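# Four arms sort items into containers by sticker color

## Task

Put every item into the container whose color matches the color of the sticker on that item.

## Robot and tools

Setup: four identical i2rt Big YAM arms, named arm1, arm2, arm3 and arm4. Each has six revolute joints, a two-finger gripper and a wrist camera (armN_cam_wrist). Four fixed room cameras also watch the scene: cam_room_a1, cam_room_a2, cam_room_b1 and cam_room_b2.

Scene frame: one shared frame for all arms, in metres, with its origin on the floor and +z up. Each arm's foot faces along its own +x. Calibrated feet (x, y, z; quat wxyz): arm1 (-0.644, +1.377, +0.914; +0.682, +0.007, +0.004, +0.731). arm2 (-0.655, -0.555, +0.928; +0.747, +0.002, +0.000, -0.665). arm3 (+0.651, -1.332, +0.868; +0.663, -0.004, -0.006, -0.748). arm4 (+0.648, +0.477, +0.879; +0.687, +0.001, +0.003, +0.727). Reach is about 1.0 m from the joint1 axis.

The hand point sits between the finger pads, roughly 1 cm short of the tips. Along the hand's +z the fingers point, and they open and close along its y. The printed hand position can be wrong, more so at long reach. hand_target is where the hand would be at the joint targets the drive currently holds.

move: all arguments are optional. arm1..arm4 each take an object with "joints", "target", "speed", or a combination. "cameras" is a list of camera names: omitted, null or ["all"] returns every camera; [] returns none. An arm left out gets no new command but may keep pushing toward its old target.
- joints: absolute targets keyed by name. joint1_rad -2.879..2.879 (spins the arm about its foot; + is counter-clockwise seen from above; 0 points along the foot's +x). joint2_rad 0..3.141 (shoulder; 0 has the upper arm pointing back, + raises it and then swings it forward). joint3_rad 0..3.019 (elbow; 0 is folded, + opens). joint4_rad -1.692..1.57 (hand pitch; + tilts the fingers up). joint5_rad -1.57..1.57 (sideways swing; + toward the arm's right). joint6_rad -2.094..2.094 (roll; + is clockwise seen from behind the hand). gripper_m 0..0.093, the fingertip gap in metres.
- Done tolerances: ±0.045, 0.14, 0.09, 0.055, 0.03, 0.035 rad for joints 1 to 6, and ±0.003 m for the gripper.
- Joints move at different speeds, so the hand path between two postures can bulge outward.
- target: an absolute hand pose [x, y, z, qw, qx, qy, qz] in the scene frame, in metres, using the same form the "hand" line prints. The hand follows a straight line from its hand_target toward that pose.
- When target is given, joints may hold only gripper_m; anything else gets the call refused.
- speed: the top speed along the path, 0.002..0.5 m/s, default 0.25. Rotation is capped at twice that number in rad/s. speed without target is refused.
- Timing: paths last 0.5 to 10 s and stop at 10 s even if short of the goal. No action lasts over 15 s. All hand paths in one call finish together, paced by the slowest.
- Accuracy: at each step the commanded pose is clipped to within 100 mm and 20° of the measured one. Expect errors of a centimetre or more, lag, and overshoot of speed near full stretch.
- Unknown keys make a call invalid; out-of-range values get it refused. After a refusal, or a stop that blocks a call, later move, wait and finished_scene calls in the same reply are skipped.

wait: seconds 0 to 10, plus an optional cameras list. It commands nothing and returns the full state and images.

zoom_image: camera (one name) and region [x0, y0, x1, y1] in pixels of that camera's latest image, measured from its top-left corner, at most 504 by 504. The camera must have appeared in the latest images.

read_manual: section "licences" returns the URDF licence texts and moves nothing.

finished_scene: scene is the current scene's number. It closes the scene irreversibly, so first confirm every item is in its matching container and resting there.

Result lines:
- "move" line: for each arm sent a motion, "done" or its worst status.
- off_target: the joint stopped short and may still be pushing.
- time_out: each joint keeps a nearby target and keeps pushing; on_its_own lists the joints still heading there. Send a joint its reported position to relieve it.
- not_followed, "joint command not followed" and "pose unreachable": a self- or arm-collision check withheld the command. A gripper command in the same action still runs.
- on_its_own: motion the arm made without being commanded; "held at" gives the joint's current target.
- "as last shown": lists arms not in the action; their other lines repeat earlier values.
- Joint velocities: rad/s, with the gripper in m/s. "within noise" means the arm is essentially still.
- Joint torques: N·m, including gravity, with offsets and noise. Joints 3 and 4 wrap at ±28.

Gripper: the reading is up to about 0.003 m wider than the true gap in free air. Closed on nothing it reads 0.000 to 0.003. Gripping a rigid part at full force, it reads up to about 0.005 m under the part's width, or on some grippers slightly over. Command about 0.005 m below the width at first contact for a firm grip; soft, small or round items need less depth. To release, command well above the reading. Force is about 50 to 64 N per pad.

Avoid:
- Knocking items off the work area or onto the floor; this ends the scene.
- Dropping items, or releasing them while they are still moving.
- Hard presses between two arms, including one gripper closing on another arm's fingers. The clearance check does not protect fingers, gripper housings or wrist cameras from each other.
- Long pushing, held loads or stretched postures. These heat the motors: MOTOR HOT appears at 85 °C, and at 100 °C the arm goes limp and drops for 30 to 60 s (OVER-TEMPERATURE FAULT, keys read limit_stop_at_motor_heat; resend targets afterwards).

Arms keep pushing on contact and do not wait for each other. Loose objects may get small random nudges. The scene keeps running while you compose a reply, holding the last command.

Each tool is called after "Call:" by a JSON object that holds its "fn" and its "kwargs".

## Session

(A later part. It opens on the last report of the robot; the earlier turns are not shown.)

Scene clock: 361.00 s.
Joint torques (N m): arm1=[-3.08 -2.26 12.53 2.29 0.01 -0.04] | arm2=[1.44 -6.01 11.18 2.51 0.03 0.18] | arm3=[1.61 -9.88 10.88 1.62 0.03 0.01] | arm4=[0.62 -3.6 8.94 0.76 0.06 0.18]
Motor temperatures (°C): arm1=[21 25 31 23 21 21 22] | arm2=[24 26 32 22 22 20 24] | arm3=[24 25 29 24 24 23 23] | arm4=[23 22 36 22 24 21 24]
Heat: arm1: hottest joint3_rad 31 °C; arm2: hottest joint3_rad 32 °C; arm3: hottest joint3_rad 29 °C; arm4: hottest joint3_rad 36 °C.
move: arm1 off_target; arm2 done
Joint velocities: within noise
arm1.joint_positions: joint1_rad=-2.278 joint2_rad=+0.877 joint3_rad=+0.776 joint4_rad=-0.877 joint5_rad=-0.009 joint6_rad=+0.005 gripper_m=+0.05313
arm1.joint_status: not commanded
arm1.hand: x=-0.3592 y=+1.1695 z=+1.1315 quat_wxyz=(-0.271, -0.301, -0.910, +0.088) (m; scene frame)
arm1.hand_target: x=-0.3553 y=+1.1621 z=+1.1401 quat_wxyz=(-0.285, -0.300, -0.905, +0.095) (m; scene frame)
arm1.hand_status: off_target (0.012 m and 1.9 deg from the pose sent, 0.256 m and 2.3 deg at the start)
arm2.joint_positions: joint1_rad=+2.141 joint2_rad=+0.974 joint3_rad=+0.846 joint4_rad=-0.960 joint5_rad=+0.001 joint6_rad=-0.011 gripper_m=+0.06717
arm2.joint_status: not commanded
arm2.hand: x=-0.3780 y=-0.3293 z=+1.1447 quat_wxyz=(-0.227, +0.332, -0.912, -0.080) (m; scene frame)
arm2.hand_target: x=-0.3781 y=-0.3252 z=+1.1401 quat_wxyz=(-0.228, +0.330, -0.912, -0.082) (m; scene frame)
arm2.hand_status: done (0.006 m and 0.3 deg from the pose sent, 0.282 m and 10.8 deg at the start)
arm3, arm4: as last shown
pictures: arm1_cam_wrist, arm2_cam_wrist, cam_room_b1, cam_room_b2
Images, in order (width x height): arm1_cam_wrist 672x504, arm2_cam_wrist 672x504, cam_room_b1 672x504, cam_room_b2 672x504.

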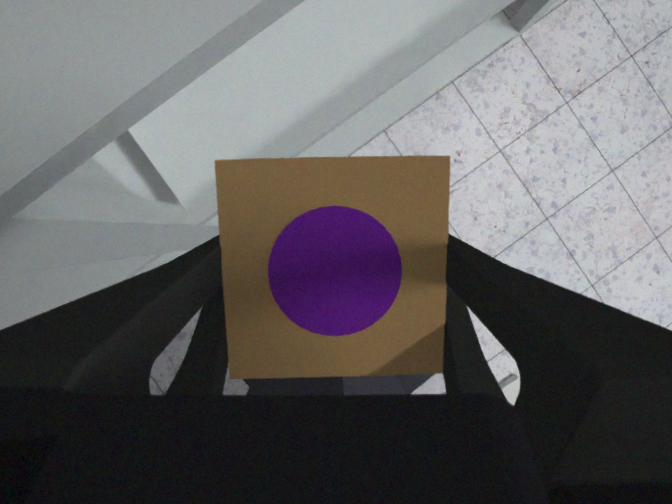

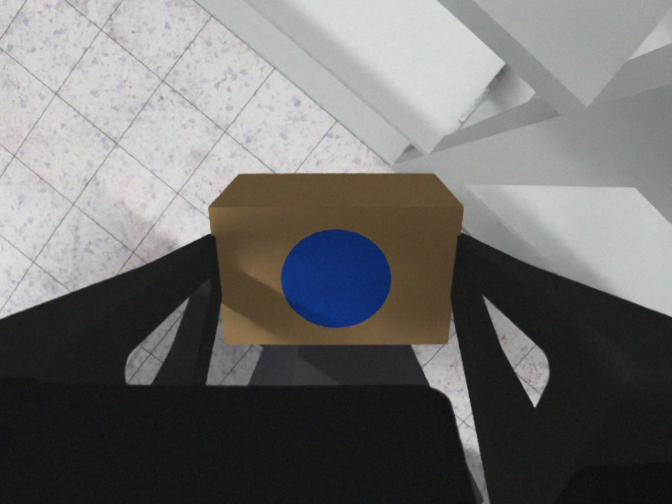

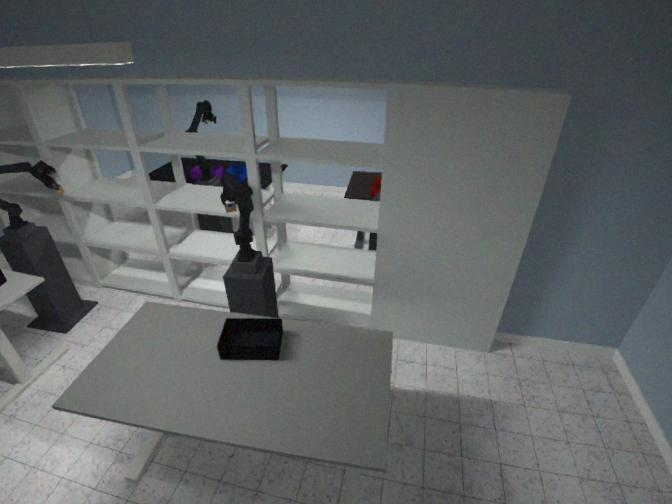

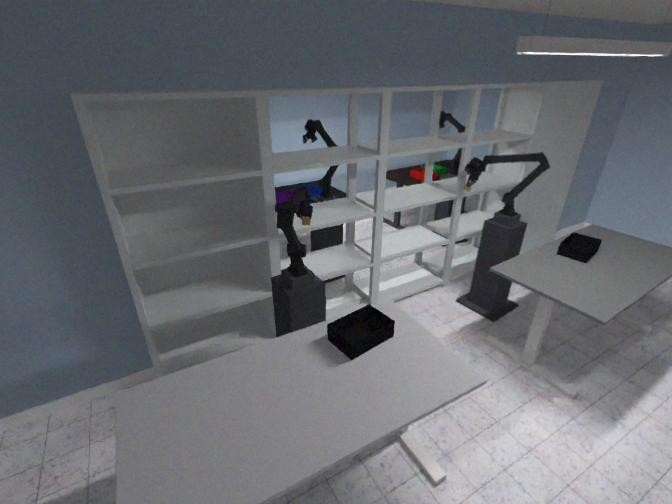

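Call:
{"fn": "move", "kwargs": {"arm1": {"target": [-0.03, 0.92, 1.13, 0.2854, 0.3002, 0.9053, -0.0947], "speed": 0.12}, "arm2": {"target": [-0.06, -0.06, 1.13, 0.2275, -0.3303, 0.9124, 0.0823], "speed": 0.12}, "cameras": ["arm1_cam_wrist", "arm2_cam_wrist", "cam_room_b1", "cam_room_b2", "cam_room_a1", "cam_room_a2"]}}

Scene clock: 374.30 s.
Joint torques (N m): arm1=[-2.55 -18.2 17.73 1.06 0.1 -0.02] | arm2=[1.38 -22.24 17.51 1.16 0.01 0.18] | arm3=[1.79 -9.88 10.84 1.65 0.03 0.03] | arm4=[0.38 -3.55 8.88 0.65 0.07 0.15]
Motor temperatures (°C): arm1=[21 25 32 23 21 21 22] | arm2=[24 26 33 22 22 20 24] | arm3=[24 25 29 24 24 23 23] | arm4=[23 22 36 22 24 21 24]
Heat: arm1: hottest joint3_rad 32 °C; arm2: hottest joint3_rad 33 °C; arm3: hottest joint3_rad 29 °C; arm4: hottest joint3_rad 36 °C.
move: arm1 off_target; arm2 off_target
Joint velocities: within noise
arm1.joint_positions: joint1_rad=-2.278 joint2_rad=+1.973 joint3_rad=+1.843 joint4_rad=-0.871 joint5_rad=-0.009 joint6_rad=+0.005 gripper_m=+0.05313
arm1.joint_status: not commanded
arm1.hand: x=-0.0425 y=+0.9342 z=+1.0992 quat_wxyz=(-0.261, -0.302, -0.913, +0.085) (m; scene frame)
arm1.hand_target: x=-0.0319 y=+0.9212 z=+1.1302 quat_wxyz=(-0.286, -0.300, -0.905, +0.095) (m; scene frame)
arm1.hand_status: off_target (0.036 m and 3.1 deg from the pose sent, 0.413 m and 1.9 deg at the start)
arm2.joint_positions: joint1_rad=+2.141 joint2_rad=+2.083 joint3_rad=+2.043 joint4_rad=-1.065 joint5_rad=+0.001 joint6_rad=-0.011 gripper_m=+0.06717
arm2.joint_status: not commanded
arm2.hand: x=-0.0683 y=-0.0753 z=+1.1229 quat_wxyz=(-0.219, +0.332, -0.914, -0.077) (m; scene frame)
arm2.hand_target: x=-0.0609 y=-0.0608 z=+1.1299 quat_wxyz=(-0.228, +0.330, -0.912, -0.083) (m; scene frame)
arm2.hand_status: off_target (0.019 m and 1.2 deg from the pose sent, 0.417 m and 0.3 deg at the start)
arm3, arm4: as last shown
pictures: arm1_cam_wrist, arm2_cam_wrist, cam_room_a1, cam_room_a2, cam_room_b1, cam_room_b2
Images, in order (width x height): arm1_cam_wrist 672x504, arm2_cam_wrist 672x504, cam_room_a1 672x504, cam_room_a2 672x504, cam_room_b1 672x504, cam_room_b2 672x504.

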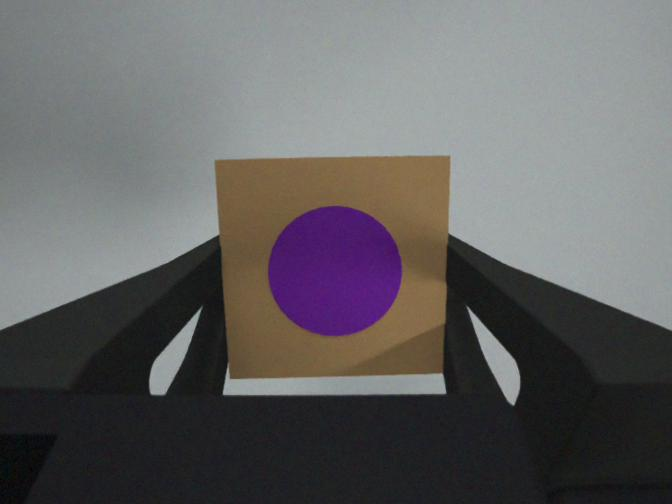

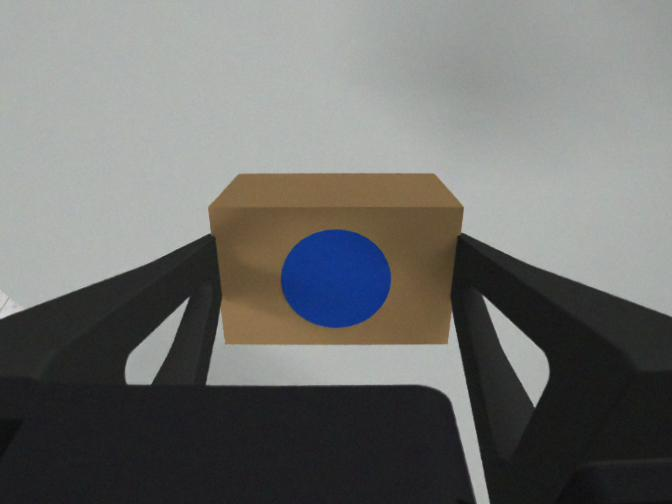

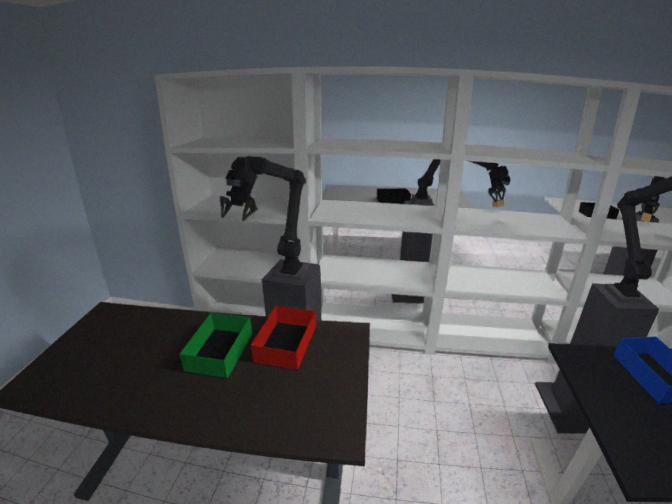

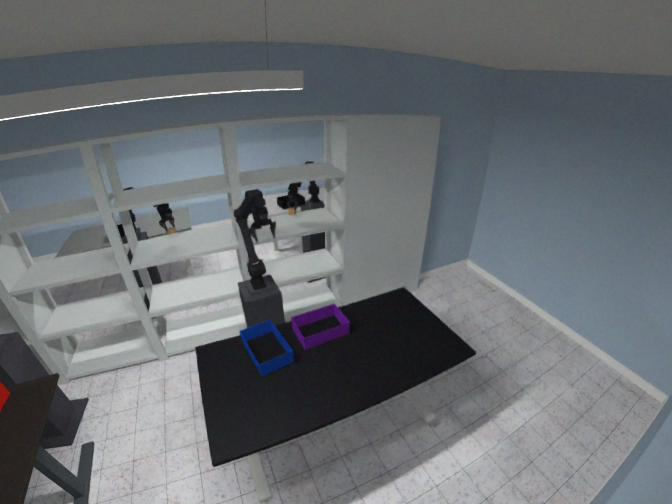

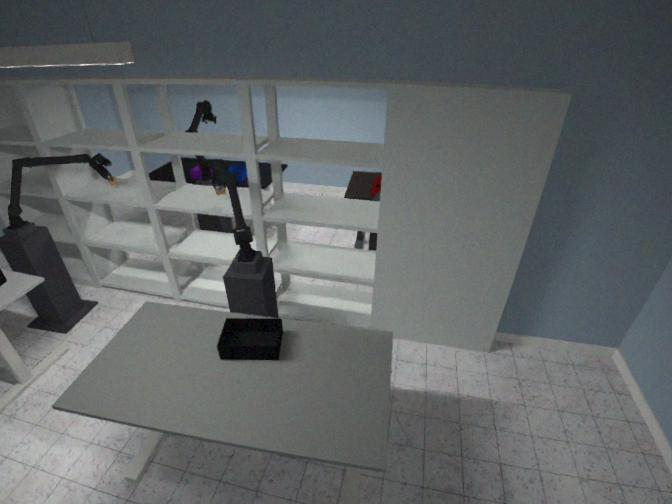

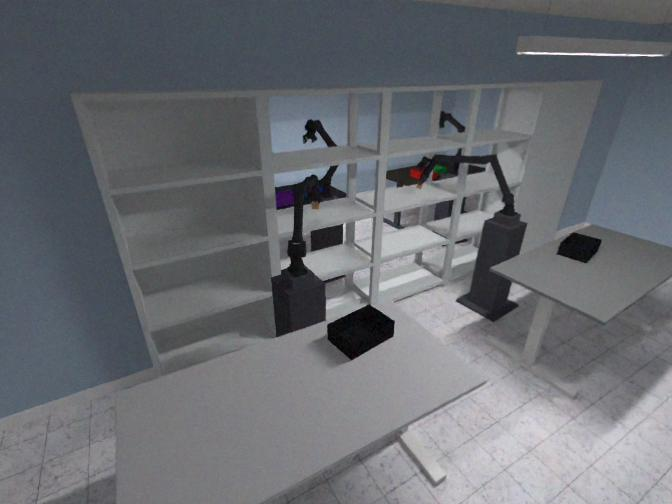

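Call:
{"fn": "move", "kwargs": {"arm1": {"target": [-0.03, 0.92, 1.10, 0.2708, 0.3019, 0.9113, -0.0897], "speed": 0.06}, "arm2": {"target": [-0.06, -0.06, 1.09, 0.2275, -0.3303, 0.9124, 0.0823], "speed": 0.06}, "cameras": ["cam_room_a1", "cam_room_a2"]}}

Call:
{"fn": "zoom_image", "kwargs": {"camera": "cam_room_a1", "region": [400, 130, 600, 280]}}

Call:
{"fn": "zoom_image", "kwargs": {"camera": "cam_room_a2", "region": [100, 150, 350, 300]}}

Scene clock: 381.60 s.
Joint torques (N m): arm1=[-2.49 -18.84 16.01 1.4 0.05 0] | arm2=[1.38 -22.24 10.88 2.52 0.02 0.18] | arm3=[1.61 -9.82 10.88 1.63 0.04 0.02] | arm4=[0.32 -3.14 8.88 0.76 0.09 0.18]
Motor temperatures (°C): arm1=[21 25 35 23 21 21 22] | arm2=[24 26 35 22 22 20 24] | arm3=[24 25 29 24 24 23 23] | arm4=[23 22 36 22 24 21 24]
Heat: arm1: hottest joint3_rad 35 °C; arm2: hottest joint3_rad 35 °C; arm3: hottest joint3_rad 29 °C; arm4: hottest joint3_rad 36 °C.
move: arm1 off_target; arm2 off_target
Joint velocities: within noise
arm1.joint_positions: joint1_rad=-2.278 joint2_rad=+2.003 joint3_rad=+1.843 joint4_rad=-0.871 joint5_rad=-0.009 joint6_rad=+0.005 gripper_m=+0.05313
arm1.joint_status: not commanded
arm1.hand: x=-0.0416 y=+0.9333 z=+1.0774 quat_wxyz=(-0.247, -0.303, -0.917, +0.080) (m; scene frame)
arm1.hand_target: x=-0.0313 y=+0.9208 z=+1.1003 quat_wxyz=(-0.271, -0.302, -0.910, +0.090) (m; scene frame)
arm1.hand_status: off_target (0.029 m and 3.0 deg from the pose sent, 0.019 m and 1.3 deg at the start)
arm2.joint_positions: joint1_rad=+2.141 joint2_rad=+2.087 joint3_rad=+2.034 joint4_rad=-1.001 joint5_rad=+0.001 joint6_rad=-0.011 gripper_m=+0.06717
arm2.joint_status: not commanded
arm2.hand: x=-0.0590 y=-0.0677 z=+1.1230 quat_wxyz=(-0.243, +0.330, -0.908, -0.085) (m; scene frame)
arm2.hand_target: x=-0.0609 y=-0.0610 z=+1.0905 quat_wxyz=(-0.228, +0.330, -0.912, -0.082) (m; scene frame)
arm2.hand_status: off_target (0.034 m and 1.8 deg from the pose sent, 0.037 m and 1.1 deg at the start)
arm3, arm4: as last shown
pictures: cam_room_a1, cam_room_a2
Images, in order (width x height): cam_room_a1 672x504, cam_room_a2 672x504.

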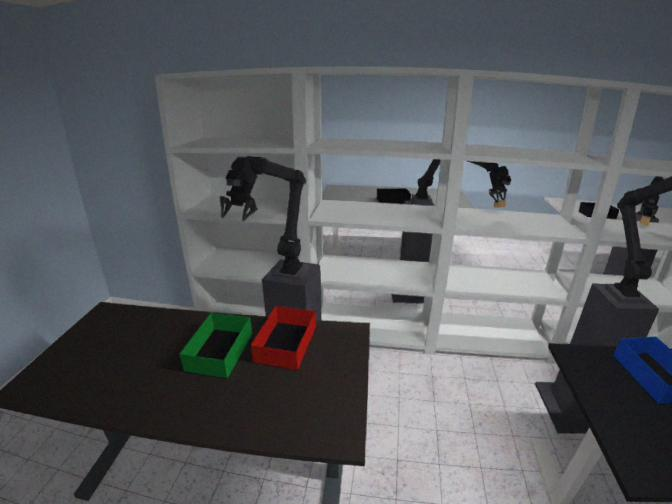

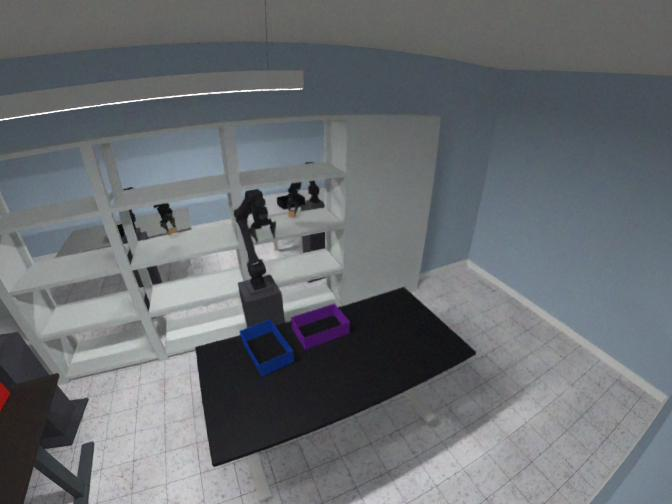

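Scaled by 2.520.

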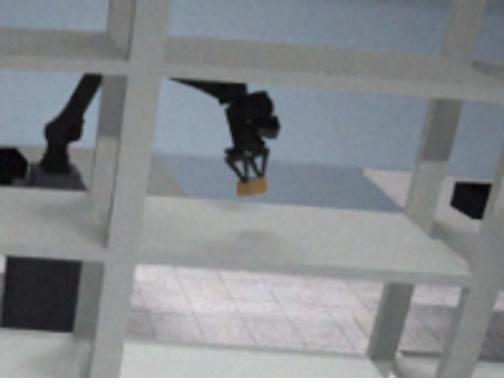

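Scaled by 2.016.

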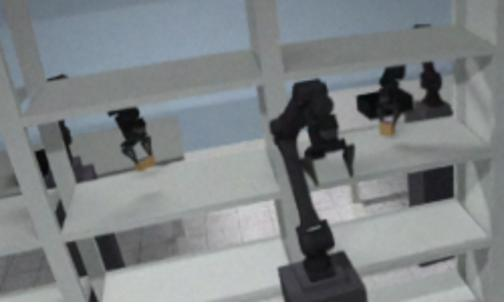

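Call:
{"fn": "move", "kwargs": {"arm1": {"target": [-0.03, 0.92, 1.075, 0.2708, 0.3019, 0.9113, -0.0897], "speed": 0.06}, "arm2": {"target": [-0.06, -0.06, 1.06, 0.2275, -0.3303, 0.9124, 0.0823], "speed": 0.06}, "cameras": ["cam_room_a1", "cam_room_a2"]}}

Call:
{"fn": "zoom_image", "kwargs": {"camera": "cam_room_a1", "region": [400, 130, 600, 280]}}

Call:
{"fn": "zoom_image", "kwargs": {"camera": "cam_room_a2", "region": [120, 150, 350, 300]}}

Scene clock: 391.80 s.
Joint torques (N m): arm1=[-3.02 -18.08 12.33 2.09 0.09 0.01] | arm2=[1.38 -22.53 10.97 2.52 0.02 0.18] | arm3=[1.79 -9.7 10.85 1.66 0.04 0.01] | arm4=[0.26 -3.78 8.94 0.57 0.09 0.18]
Motor temperatures (°C): arm1=[21 26 36 23 21 21 22] | arm2=[24 27 34 22 22 20 24] | arm3=[24 25 30 24 24 23 23] | arm4=[23 22 36 22 24 21 24]
Heat: arm1: hottest joint3_rad 36 °C; arm2: hottest joint3_rad 34 °C; arm3: hottest joint3_rad 30 °C; arm4: hottest joint3_rad 36 °C.
move: arm1 done; arm2 off_target
Joint velocities: within noise
arm1.joint_positions: joint1_rad=-2.278 joint2_rad=+2.015 joint3_rad=+1.843 joint4_rad=-0.830 joint5_rad=-0.009 joint6_rad=+0.005 gripper_m=+0.05313
arm1.joint_status: not commanded
arm1.hand: x=-0.0344 y=+0.9280 z=+1.0741 quat_wxyz=(-0.260, -0.302, -0.913, +0.085) (m; scene frame)
arm1.hand_target: x=-0.0303 y=+0.9200 z=+1.0753 quat_wxyz=(-0.271, -0.302, -0.910, +0.090) (m; scene frame)
arm1.hand_status: done (0.009 m and 1.3 deg from the pose sent, 0.018 m and 3.0 deg at the start)
arm2.joint_positions: joint1_rad=+2.141 joint2_rad=+2.102 joint3_rad=+1.975 joint4_rad=-0.930 joint5_rad=+0.001 joint6_rad=-0.011 gripper_m=+0.06717
arm2.joint_status: not commanded
arm2.hand: x=-0.0580 y=-0.0669 z=+1.0906 quat_wxyz=(-0.241, +0.330, -0.909, -0.085) (m; scene frame)
arm2.hand_target: x=-0.0608 y=-0.0610 z=+1.0604 quat_wxyz=(-0.227, +0.330, -0.912, -0.082) (m; scene frame)
arm2.hand_status: off_target (0.031 m and 1.6 deg from the pose sent, 0.063 m and 1.8 deg at the start)
arm3, arm4: as last shown
pictures: cam_room_a1, cam_room_a2
Images, in order (width x height): cam_room_a1 672x504, cam_room_a2 672x504.

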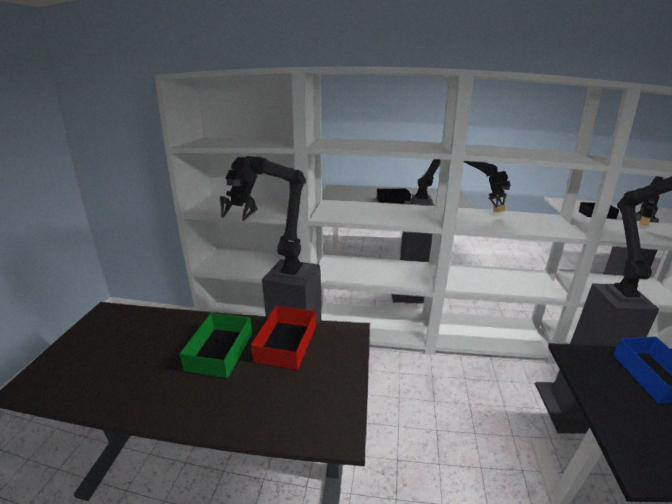

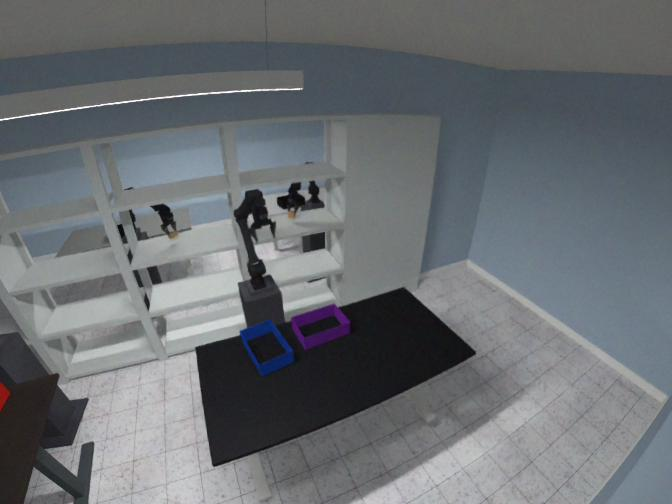

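Scaled by 2.520.

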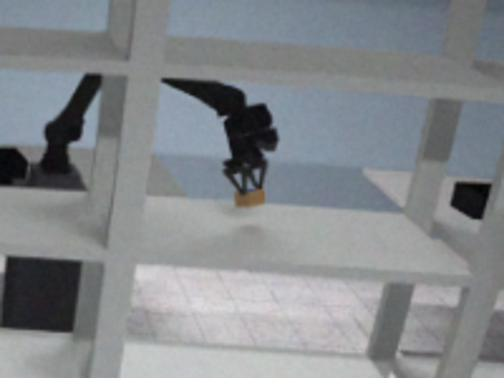

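Scaled by 2.191.

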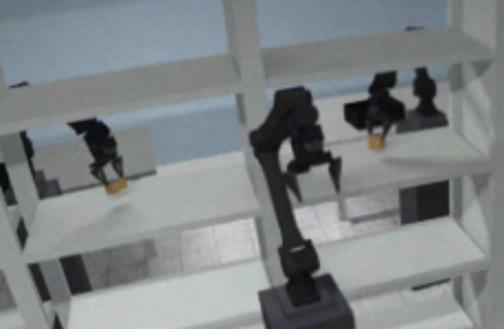

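Call:
{"fn": "move", "kwargs": {"arm1": {"target": [-0.03, 0.918, 1.05, 0.2708, 0.3019, 0.9113, -0.0897], "speed": 0.06}, "arm2": {"target": [-0.06, -0.06, 1.03, 0.2275, -0.3303, 0.9124, 0.0823], "speed": 0.06}, "cameras": ["cam_room_a1", "cam_room_a2"]}}

Call:
{"fn": "zoom_image", "kwargs": {"camera": "cam_room_a1", "region": [440, 150, 560, 240]}}

Call:
{"fn": "zoom_image", "kwargs": {"camera": "cam_room_a2", "region": [120, 150, 350, 300]}}

Scene clock: 399.83 s.
Joint torques (N m): arm1=[-2.43 -18.96 11.69 2.21 0.03 -0.03] | arm2=[1.44 -22.59 10.86 2.56 0.02 0.18] | arm3=[1.73 -9.82 10.89 1.63 0.03 0.03] | arm4=[0.5 -3.31 9.03 0.73 0.11 0.14]
Motor temperatures (°C): arm1=[21 26 36 23 21 21 22] | arm2=[24 27 34 23 22 20 24] | arm3=[24 25 30 24 24 23 23] | arm4=[23 22 36 22 24 21 24]
Heat: arm1: hottest joint3_rad 36 °C; arm2: hottest joint3_rad 34 °C; arm3: hottest joint3_rad 30 °C; arm4: hottest joint3_rad 36 °C.
move: arm1 done; arm2 off_target
Joint velocities: within noise
arm1.joint_positions: joint1_rad=-2.278 joint2_rad=+2.038 joint3_rad=+1.811 joint4_rad=-0.774 joint5_rad=-0.009 joint6_rad=+0.005 gripper_m=+0.05313
arm1.joint_status: not commanded
arm1.hand: x=-0.0324 y=+0.9262 z=+1.0484 quat_wxyz=(-0.261, -0.302, -0.913, +0.085) (m; scene frame)
arm1.hand_target: x=-0.0302 y=+0.9180 z=+1.0503 quat_wxyz=(-0.271, -0.302, -0.910, +0.090) (m; scene frame)
arm1.hand_status: done (0.009 m and 1.3 deg from the pose sent, 0.026 m and 1.3 deg at the start)
arm2.joint_positions: joint1_rad=+2.141 joint2_rad=+2.121 joint3_rad=+1.926 joint4_rad=-0.863 joint5_rad=+0.001 joint6_rad=-0.011 gripper_m=+0.06717
arm2.joint_status: not commanded
arm2.hand: x=-0.0570 y=-0.0660 z=+1.0601 quat_wxyz=(-0.241, +0.330, -0.909, -0.085) (m; scene frame)
arm2.hand_target: x=-0.0608 y=-0.0609 z=+1.0305 quat_wxyz=(-0.228, +0.330, -0.912, -0.082) (m; scene frame)
arm2.hand_status: off_target (0.031 m and 1.6 deg from the pose sent, 0.061 m and 1.6 deg at the start)
arm3, arm4: as last shown
pictures: cam_room_a1, cam_room_a2
Images, in order (width x height): cam_room_a1 672x504, cam_room_a2 672x504.

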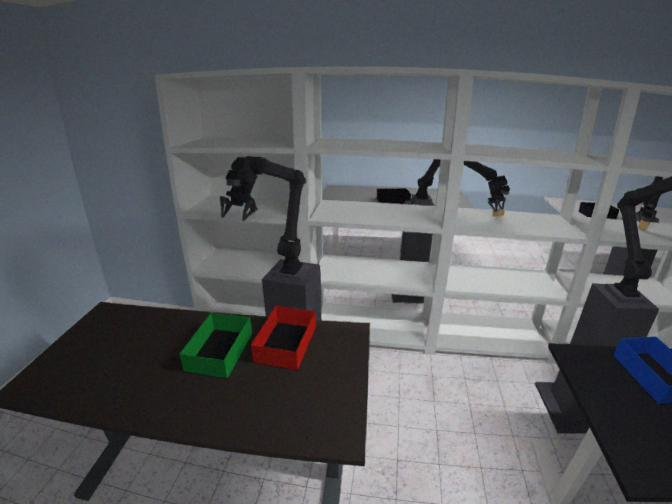

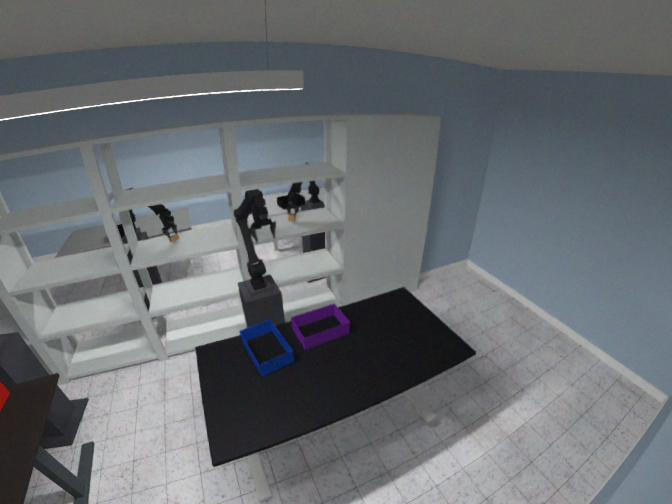

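Scaled by 4.200.

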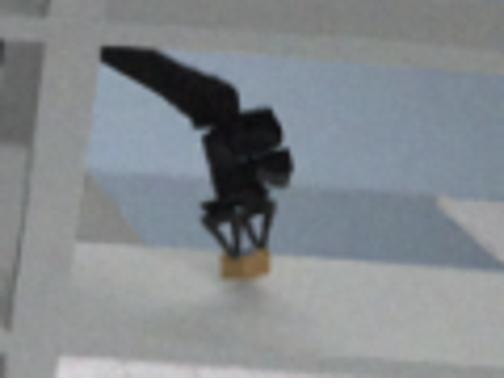

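Scaled by 2.191.

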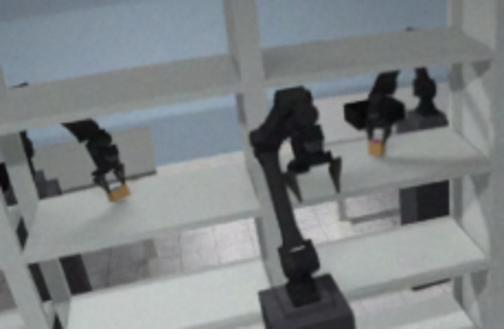

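Call:
{"fn": "move", "kwargs": {"arm1": {"target": [-0.03, 0.918, 1.03, 0.2708, 0.3019, 0.9113, -0.0897], "speed": 0.05}, "arm2": {"target": [-0.06, -0.06, 1.01, 0.2275, -0.3303, 0.9124, 0.0823], "speed": 0.05}, "cameras": ["cam_room_a1", "cam_room_a2", "arm1_cam_wrist", "arm2_cam_wrist"]}}

Call:
{"fn": "zoom_image", "kwargs": {"camera": "cam_room_a1", "region": [440, 150, 560, 240]}}

Call:
{"fn": "zoom_image", "kwargs": {"camera": "cam_room_a2", "region": [230, 160, 350, 250]}}

Scene clock: 405.40 s.
Joint torques (N m): arm1=[-2.26 -17.79 11.14 1.88 0.03 -0.04] | arm2=[1.32 -21.89 10.45 2.51 0.03 0.18] | arm3=[1.67 -9.76 10.89 1.65 0.02 0.02] | arm4=[0.5 -3.49 9.03 0.62 0.09 0.18]
Motor temperatures (°C): arm1=[21 26 36 23 21 21 22] | arm2=[24 28 34 23 22 20 25] | arm3=[24 25 30 24 24 23 23] | arm4=[23 22 36 22 24 21 24]
Heat: arm1: hottest joint3_rad 36 °C; arm2: hottest joint3_rad 34 °C; arm3: hottest joint3_rad 30 °C; arm4: hottest joint3_rad 36 °C.
move: arm1 off_target; arm2 off_target
Joint velocities: within noise
arm1.joint_positions: joint1_rad=-2.278 joint2_rad=+2.043 joint3_rad=+1.786 joint4_rad=-0.728 joint5_rad=-0.009 joint6_rad=+0.004 gripper_m=+0.05313
arm1.joint_status: not commanded
arm1.hand: x=-0.0308 y=+0.9250 z=+1.0382 quat_wxyz=(-0.268, -0.301, -0.911, +0.087) (m; scene frame)
arm1.hand_target: x=-0.0303 y=+0.9181 z=+1.0302 quat_wxyz=(-0.270, -0.302, -0.910, +0.090) (m; scene frame)
arm1.hand_status: off_target (0.011 m and 0.4 deg from the pose sent, 0.020 m and 1.3 deg at the start)
arm2.joint_positions: joint1_rad=+2.141 joint2_rad=+2.128 joint3_rad=+1.901 joint4_rad=-0.819 joint5_rad=+0.001 joint6_rad=-0.011 gripper_m=+0.06717
arm2.joint_status: not commanded
arm2.hand: x=-0.0555 y=-0.0648 z=+1.0483 quat_wxyz=(-0.246, +0.330, -0.907, -0.087) (m; scene frame)
arm2.hand_target: x=-0.0612 y=-0.0613 z=+1.0106 quat_wxyz=(-0.227, +0.330, -0.912, -0.082) (m; scene frame)
arm2.hand_status: off_target (0.039 m and 2.3 deg from the pose sent, 0.050 m and 1.6 deg at the start)
arm3.joint_positions: joint1_rad=+1.521 joint2_rad=+1.201 joint3_rad=+1.580 joint4_rad=-1.105 joint5_rad=+0.000 joint6_rad=-0.007 gripper_m=+0.09402
arm3.joint_status: not commanded
arm3.hand: x=+1.1305 y=-1.4080 z=+1.3550 quat_wxyz=(-0.409, -0.072, -0.909, +0.042) (m; scene frame)
arm3.hand_target: x=+1.1318 y=-1.4038 z=+1.3676 quat_wxyz=(-0.422, -0.070, -0.903, +0.040) (m; scene frame)
arm3.hand_status: not commanded
arm4: as last shown
pictures: arm1_cam_wrist, arm2_cam_wrist, cam_room_a1, cam_room_a2
Images, in order (width x height): arm1_cam_wrist 672x504, arm2_cam_wrist 672x504, cam_room_a1 672x504, cam_room_a2 672x504.

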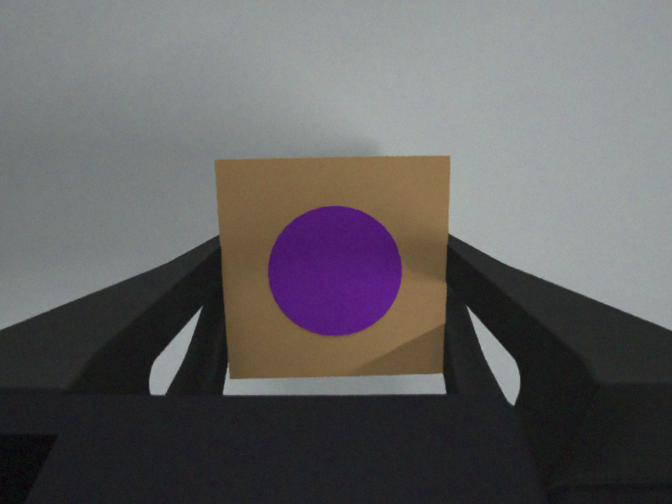

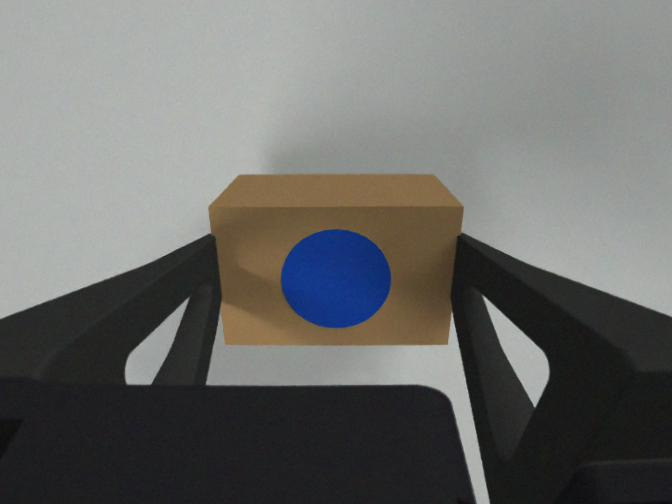

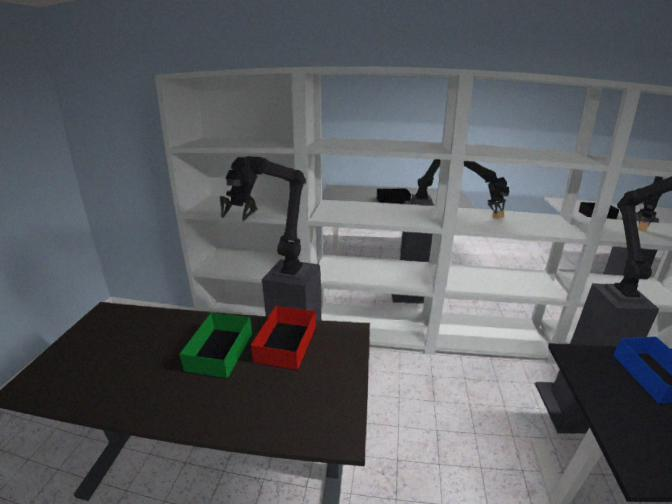

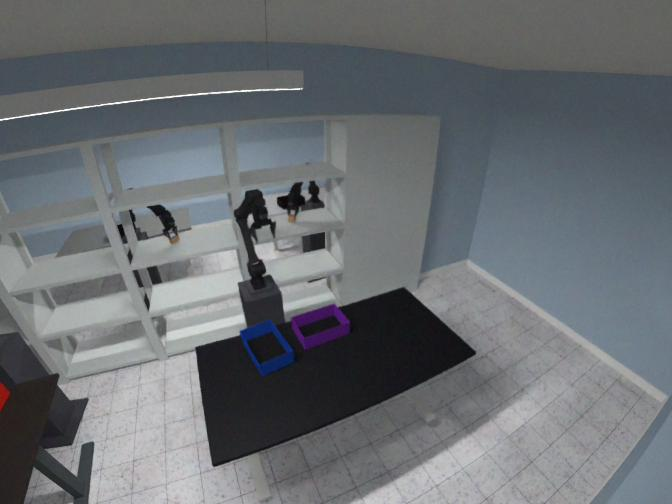

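Scaled by 4.200.

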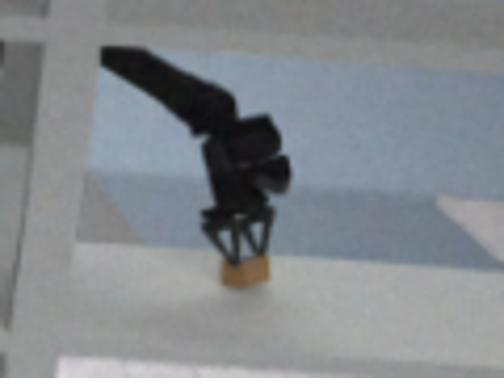

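Scaled by 4.200.

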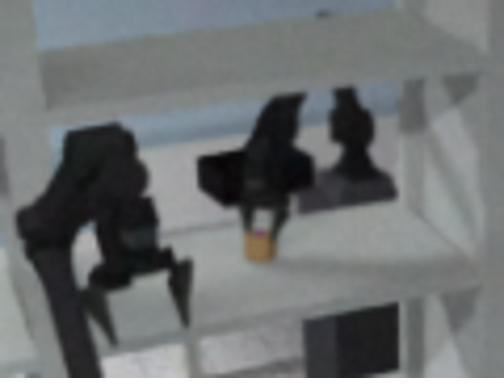

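Call:
{"fn": "move", "kwargs": {"arm1": {"target": [-0.031, 0.921, 1.042, 0.2654, 0.3028, 0.9126, -0.088], "speed": 0.05}, "arm2": {"target": [-0.056, -0.062, 1.045, 0.2355, -0.3303, 0.9104, 0.085], "speed": 0.05}, "cameras": []}}

Call:
{"fn": "move", "kwargs": {"arm1": {"joints": {"gripper_m": 0.06}}, "arm2": {"joints": {"gripper_m": 0.075}}, "cameras": ["cam_room_a1", "cam_room_a2", "arm1_cam_wrist", "arm2_cam_wrist"]}}

Scene clock: 417.00 s.
Joint torques (N m): arm1=[-2.73 -18.37 13 0.59 0.12 0.04] | arm2=[0.79 -24.12 14.09 0.79 -0.11 0.11] | arm3=[1.73 -9.64 10.86 1.62 0.03 0.01] | arm4=[0.56 -3.66 8.91 0.7 0.11 0.19]
Motor temperatures (°C): arm1=[21 26 35 23 21 21 23] | arm2=[24 27 33 23 22 20 25] | arm3=[24 25 30 24 24 23 23] | arm4=[23 22 36 22 24 21 24]
Heat: arm1: hottest joint3_rad 35 °C; arm2: hottest joint3_rad 33 °C; arm3: hottest joint3_rad 30 °C; arm4: hottest joint3_rad 36 °C.
move: arm1 done; arm2 done
Joint velocities: within noise
arm1.joint_positions: joint1_rad=-2.278 joint2_rad=+2.043 joint3_rad=+1.786 joint4_rad=-0.734 joint5_rad=-0.008 joint6_rad=+0.004 gripper_m=+0.05313
arm1.joint_status: not commanded
arm1.hand: x=-0.0318 y=+0.9256 z=+1.0375 quat_wxyz=(-0.266, -0.301, -0.912, +0.087) (m; scene frame)
arm1.hand_target: x=-0.0312 y=+0.9209 z=+1.0421 quat_wxyz=(-0.265, -0.302, -0.911, +0.088) (m; scene frame)
arm1.hand_status: done (0.006 m and 0.2 deg from the pose sent, 0.006 m and 0.4 deg at the start)
arm2.joint_positions: joint1_rad=+2.141 joint2_rad=+2.128 joint3_rad=+1.901 joint4_rad=-0.828 joint5_rad=+0.001 joint6_rad=-0.011 gripper_m=+0.06717
arm2.joint_status: not commanded
arm2.hand: x=-0.0570 y=-0.0659 z=+1.0472 quat_wxyz=(-0.242, +0.330, -0.908, -0.085) (m; scene frame)
arm2.hand_target: x=-0.0560 y=-0.0622 z=+1.0449 quat_wxyz=(-0.236, +0.330, -0.910, -0.085) (m; scene frame)
arm2.hand_status: done (0.005 m and 0.8 deg from the pose sent, 0.004 m and 1.3 deg at the start)
arm3, arm4: as last shown
pictures: none
No camera images: "cameras" was empty.

Scene clock: 417.50 s.
Joint torques (N m): arm1=[-2.32 -18.96 12.98 0.98 0.07 0.03] | arm2=[0.85 -24 14.04 1.21 -0.11 0.11] | arm3=[1.79 -9.76 10.88 1.63 0.03 0.02] | arm4=[0.67 -3.84 8.9 0.66 0.1 0.17]
Motor temperatures (°C): arm1=[21 26 35 23 21 21 23] | arm2=[24 27 33 23 22 20 25] | arm3=[24 25 30 24 24 23 23] | arm4=[23 22 36 22 24 21 24]
Heat: arm1: hottest joint3_rad 35 °C; arm2: hottest joint3_rad 33 °C; arm3: hottest joint3_rad 30 °C; arm4: hottest joint3_rad 36 °C.
move: arm1 done; arm2 done
Joint velocities: within noise
arm1.joint_positions: joint1_rad=-2.278 joint2_rad=+2.043 joint3_rad=+1.786 joint4_rad=-0.739 joint5_rad=-0.008 joint6_rad=+0.004 gripper_m=+0.05996
arm1.joint_status: all done
arm1.hand: x=-0.0326 y=+0.9262 z=+1.0369 quat_wxyz=(-0.263, -0.301, -0.912, +0.086) (m; scene frame)
arm1.hand_target: x=-0.0312 y=+0.9210 z=+1.0421 quat_wxyz=(-0.265, -0.302, -0.911, +0.088) (m; scene frame)
arm1.hand_status: not commanded
arm2.joint_positions: joint1_rad=+2.141 joint2_rad=+2.128 joint3_rad=+1.901 joint4_rad=-0.838 joint5_rad=+0.001 joint6_rad=-0.011 gripper_m=+0.07492
arm2.joint_status: all done
arm2.hand: x=-0.0587 y=-0.0674 z=+1.0459 quat_wxyz=(-0.238, +0.331, -0.909, -0.084) (m; scene frame)
arm2.hand_target: x=-0.0560 y=-0.0622 z=+1.0449 quat_wxyz=(-0.236, +0.330, -0.910, -0.085) (m; scene frame)
arm2.hand_status: not commanded
arm3: as last shown
arm4.joint_positions: joint1_rad=-1.525 joint2_rad=+0.900 joint3_rad=+1.488 joint4_rad=-1.490 joint5_rad=+0.000 joint6_rad=-0.013 gripper_m=+0.09403
arm4.joint_status: not commanded
arm4.hand: x=+0.9585 y=+0.5102 z=+1.3662 quat_wxyz=(-0.326, +0.055, -0.944, -0.013) (m; scene frame)
arm4.hand_target: x=+0.9564 y=+0.5084 z=+1.3700 quat_wxyz=(-0.326, +0.046, -0.944, -0.014) (m; scene frame)
arm4.hand_status: not commanded
pictures: arm1_cam_wrist, arm2_cam_wrist, cam_room_a1, cam_room_a2
Images, in order (width x height): arm1_cam_wrist 672x504, arm2_cam_wrist 672x504, cam_room_a1 672x504, cam_room_a2 672x504.

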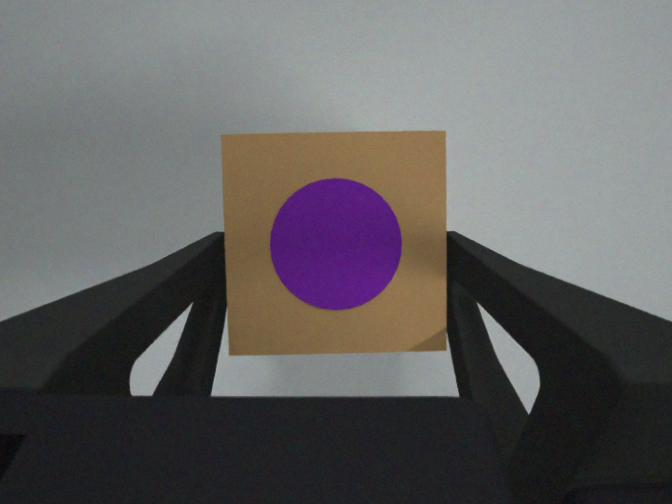

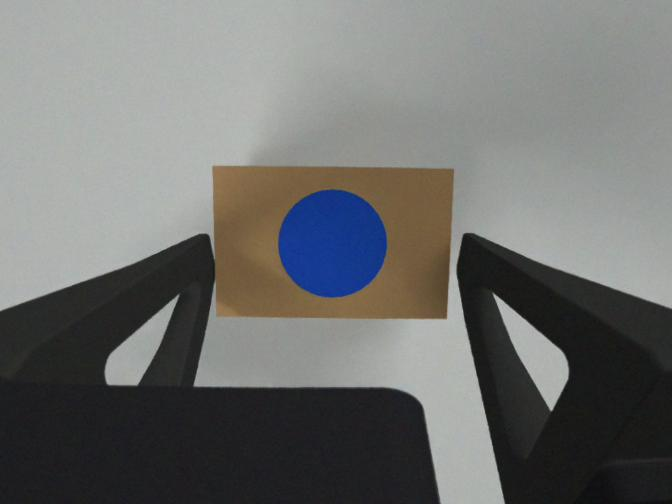

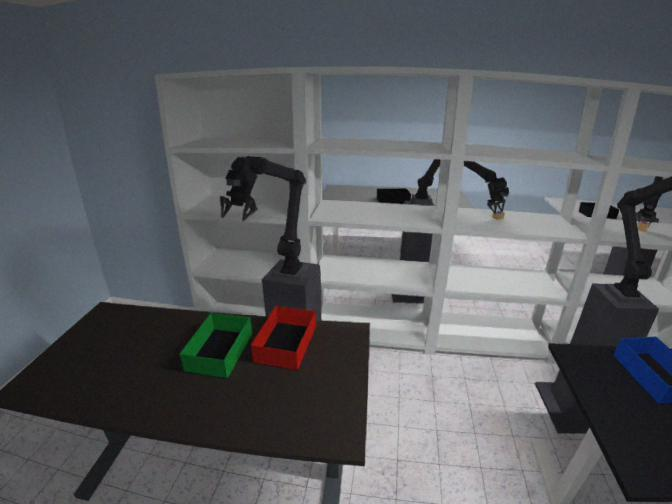

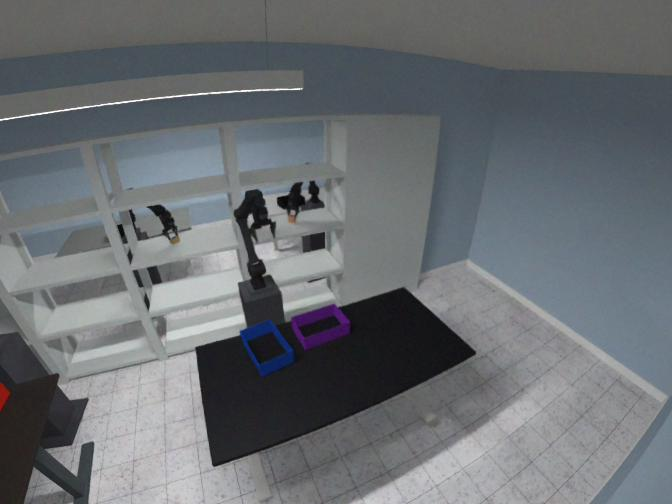

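Call:
{"fn": "move", "kwargs": {"arm1": {"target": [-0.10, 0.975, 1.11, 0.2654, 0.3028, 0.9126, -0.088], "speed": 0.1, "joints": {"gripper_m": 0.08}}, "arm2": {"target": [-0.12, -0.118, 1.11, 0.2355, -0.3303, 0.9104, 0.085], "speed": 0.1, "joints": {"gripper_m": 0.093}}, "cameras": ["cam_room_a1", "cam_room_a2", "arm1_cam_wrist", "arm2_cam_wrist"]}}

Scene clock: 426.40 s.
Joint torques (N m): arm1=[-1.9 -16.85 11.12 0.91 0.07 0.03] | arm2=[0.5 -22.83 10.37 1.28 -0.17 0.08] | arm3=[1.67 -9.76 10.86 1.62 0.03 0.02] | arm4=[0.09 -3.37 8.8 0.59 0.08 0.15]
Motor temperatures (°C): arm1=[21 26 35 23 21 21 22] | arm2=[24 27 33 22 22 20 24] | arm3=[24 25 30 24 24 23 23] | arm4=[23 22 35 22 24 21 24]
Heat: arm1: hottest joint3_rad 35 °C; arm2: hottest joint3_rad 33 °C; arm3: hottest joint3_rad 30 °C; arm4: hottest joint3_rad 35 °C.
move: arm1 off_target; arm2 done
Joint velocities: within noise
arm1.joint_positions: joint1_rad=-2.278 joint2_rad=+1.796 joint3_rad=+1.570 joint4_rad=-0.778 joint5_rad=-0.008 joint6_rad=+0.004 gripper_m=+0.07993
arm1.joint_status: all done
arm1.hand: x=-0.0966 y=+0.9741 z=+1.0961 quat_wxyz=(-0.260, -0.302, -0.913, +0.085) (m; scene frame)
arm1.hand_target: x=-0.1000 y=+0.9749 z=+1.1098 quat_wxyz=(-0.265, -0.302, -0.911, +0.088) (m; scene frame)
arm1.hand_status: off_target (0.014 m and 0.7 deg from the pose sent, 0.111 m and 0.4 deg at the start)
arm2.joint_positions: joint1_rad=+2.141 joint2_rad=+1.879 joint3_rad=+1.687 joint4_rad=-0.854 joint5_rad=+0.000 joint6_rad=-0.011 gripper_m=+0.09289
arm2.joint_status: all done
arm2.hand: x=-0.1141 y=-0.1127 z=+1.1156 quat_wxyz=(-0.246, +0.330, -0.907, -0.087) (m; scene frame)
arm2.hand_target: x=-0.1199 y=-0.1180 z=+1.1100 quat_wxyz=(-0.235, +0.330, -0.910, -0.085) (m; scene frame)
arm2.hand_status: done (0.010 m and 1.3 deg from the pose sent, 0.102 m and 0.3 deg at the start)
arm3, arm4: as last shown
pictures: arm1_cam_wrist, arm2_cam_wrist, cam_room_a1, cam_room_a2
Images, in order (width x height): arm1_cam_wrist 672x504, arm2_cam_wrist 672x504, cam_room_a1 672x504, cam_room_a2 672x504.

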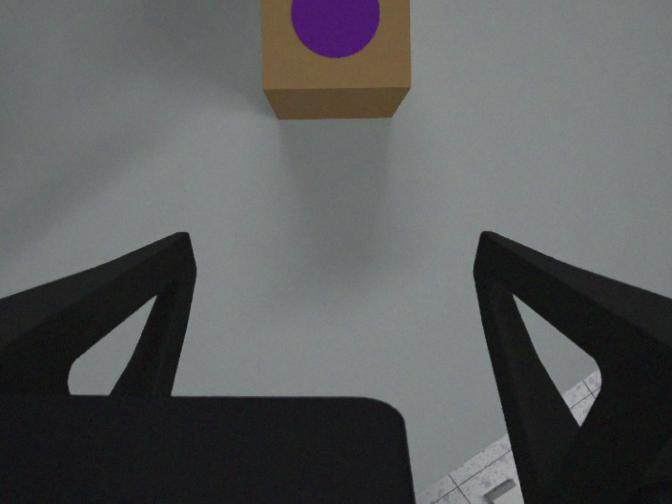

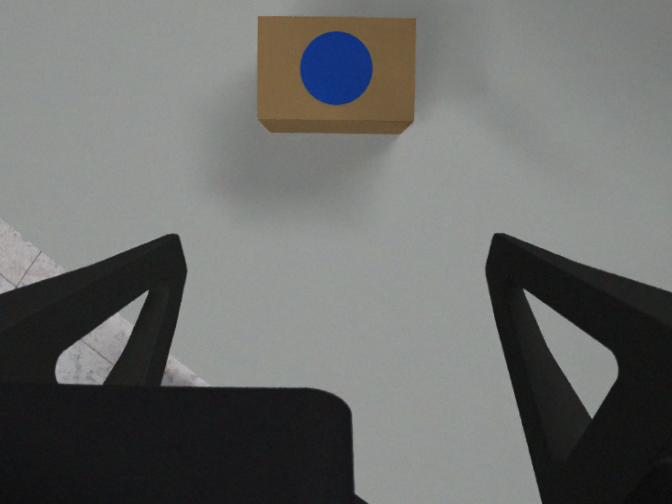

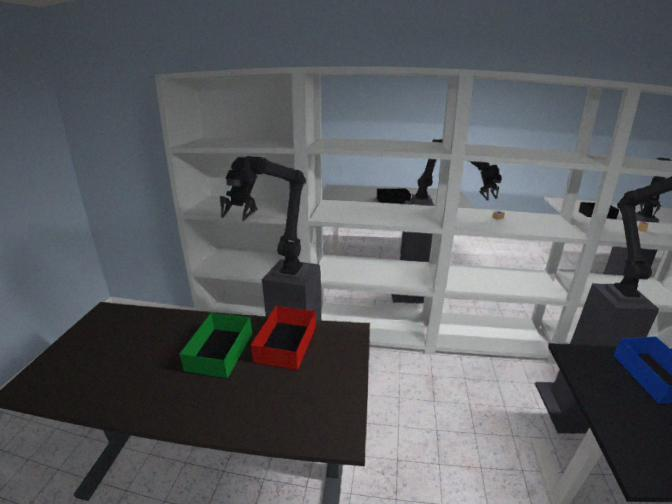

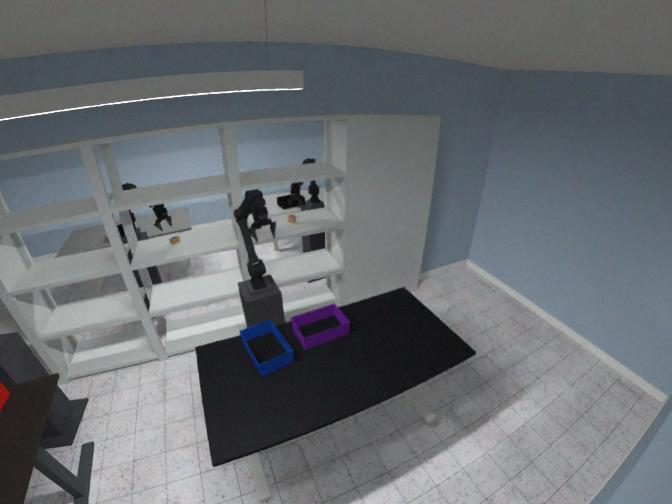

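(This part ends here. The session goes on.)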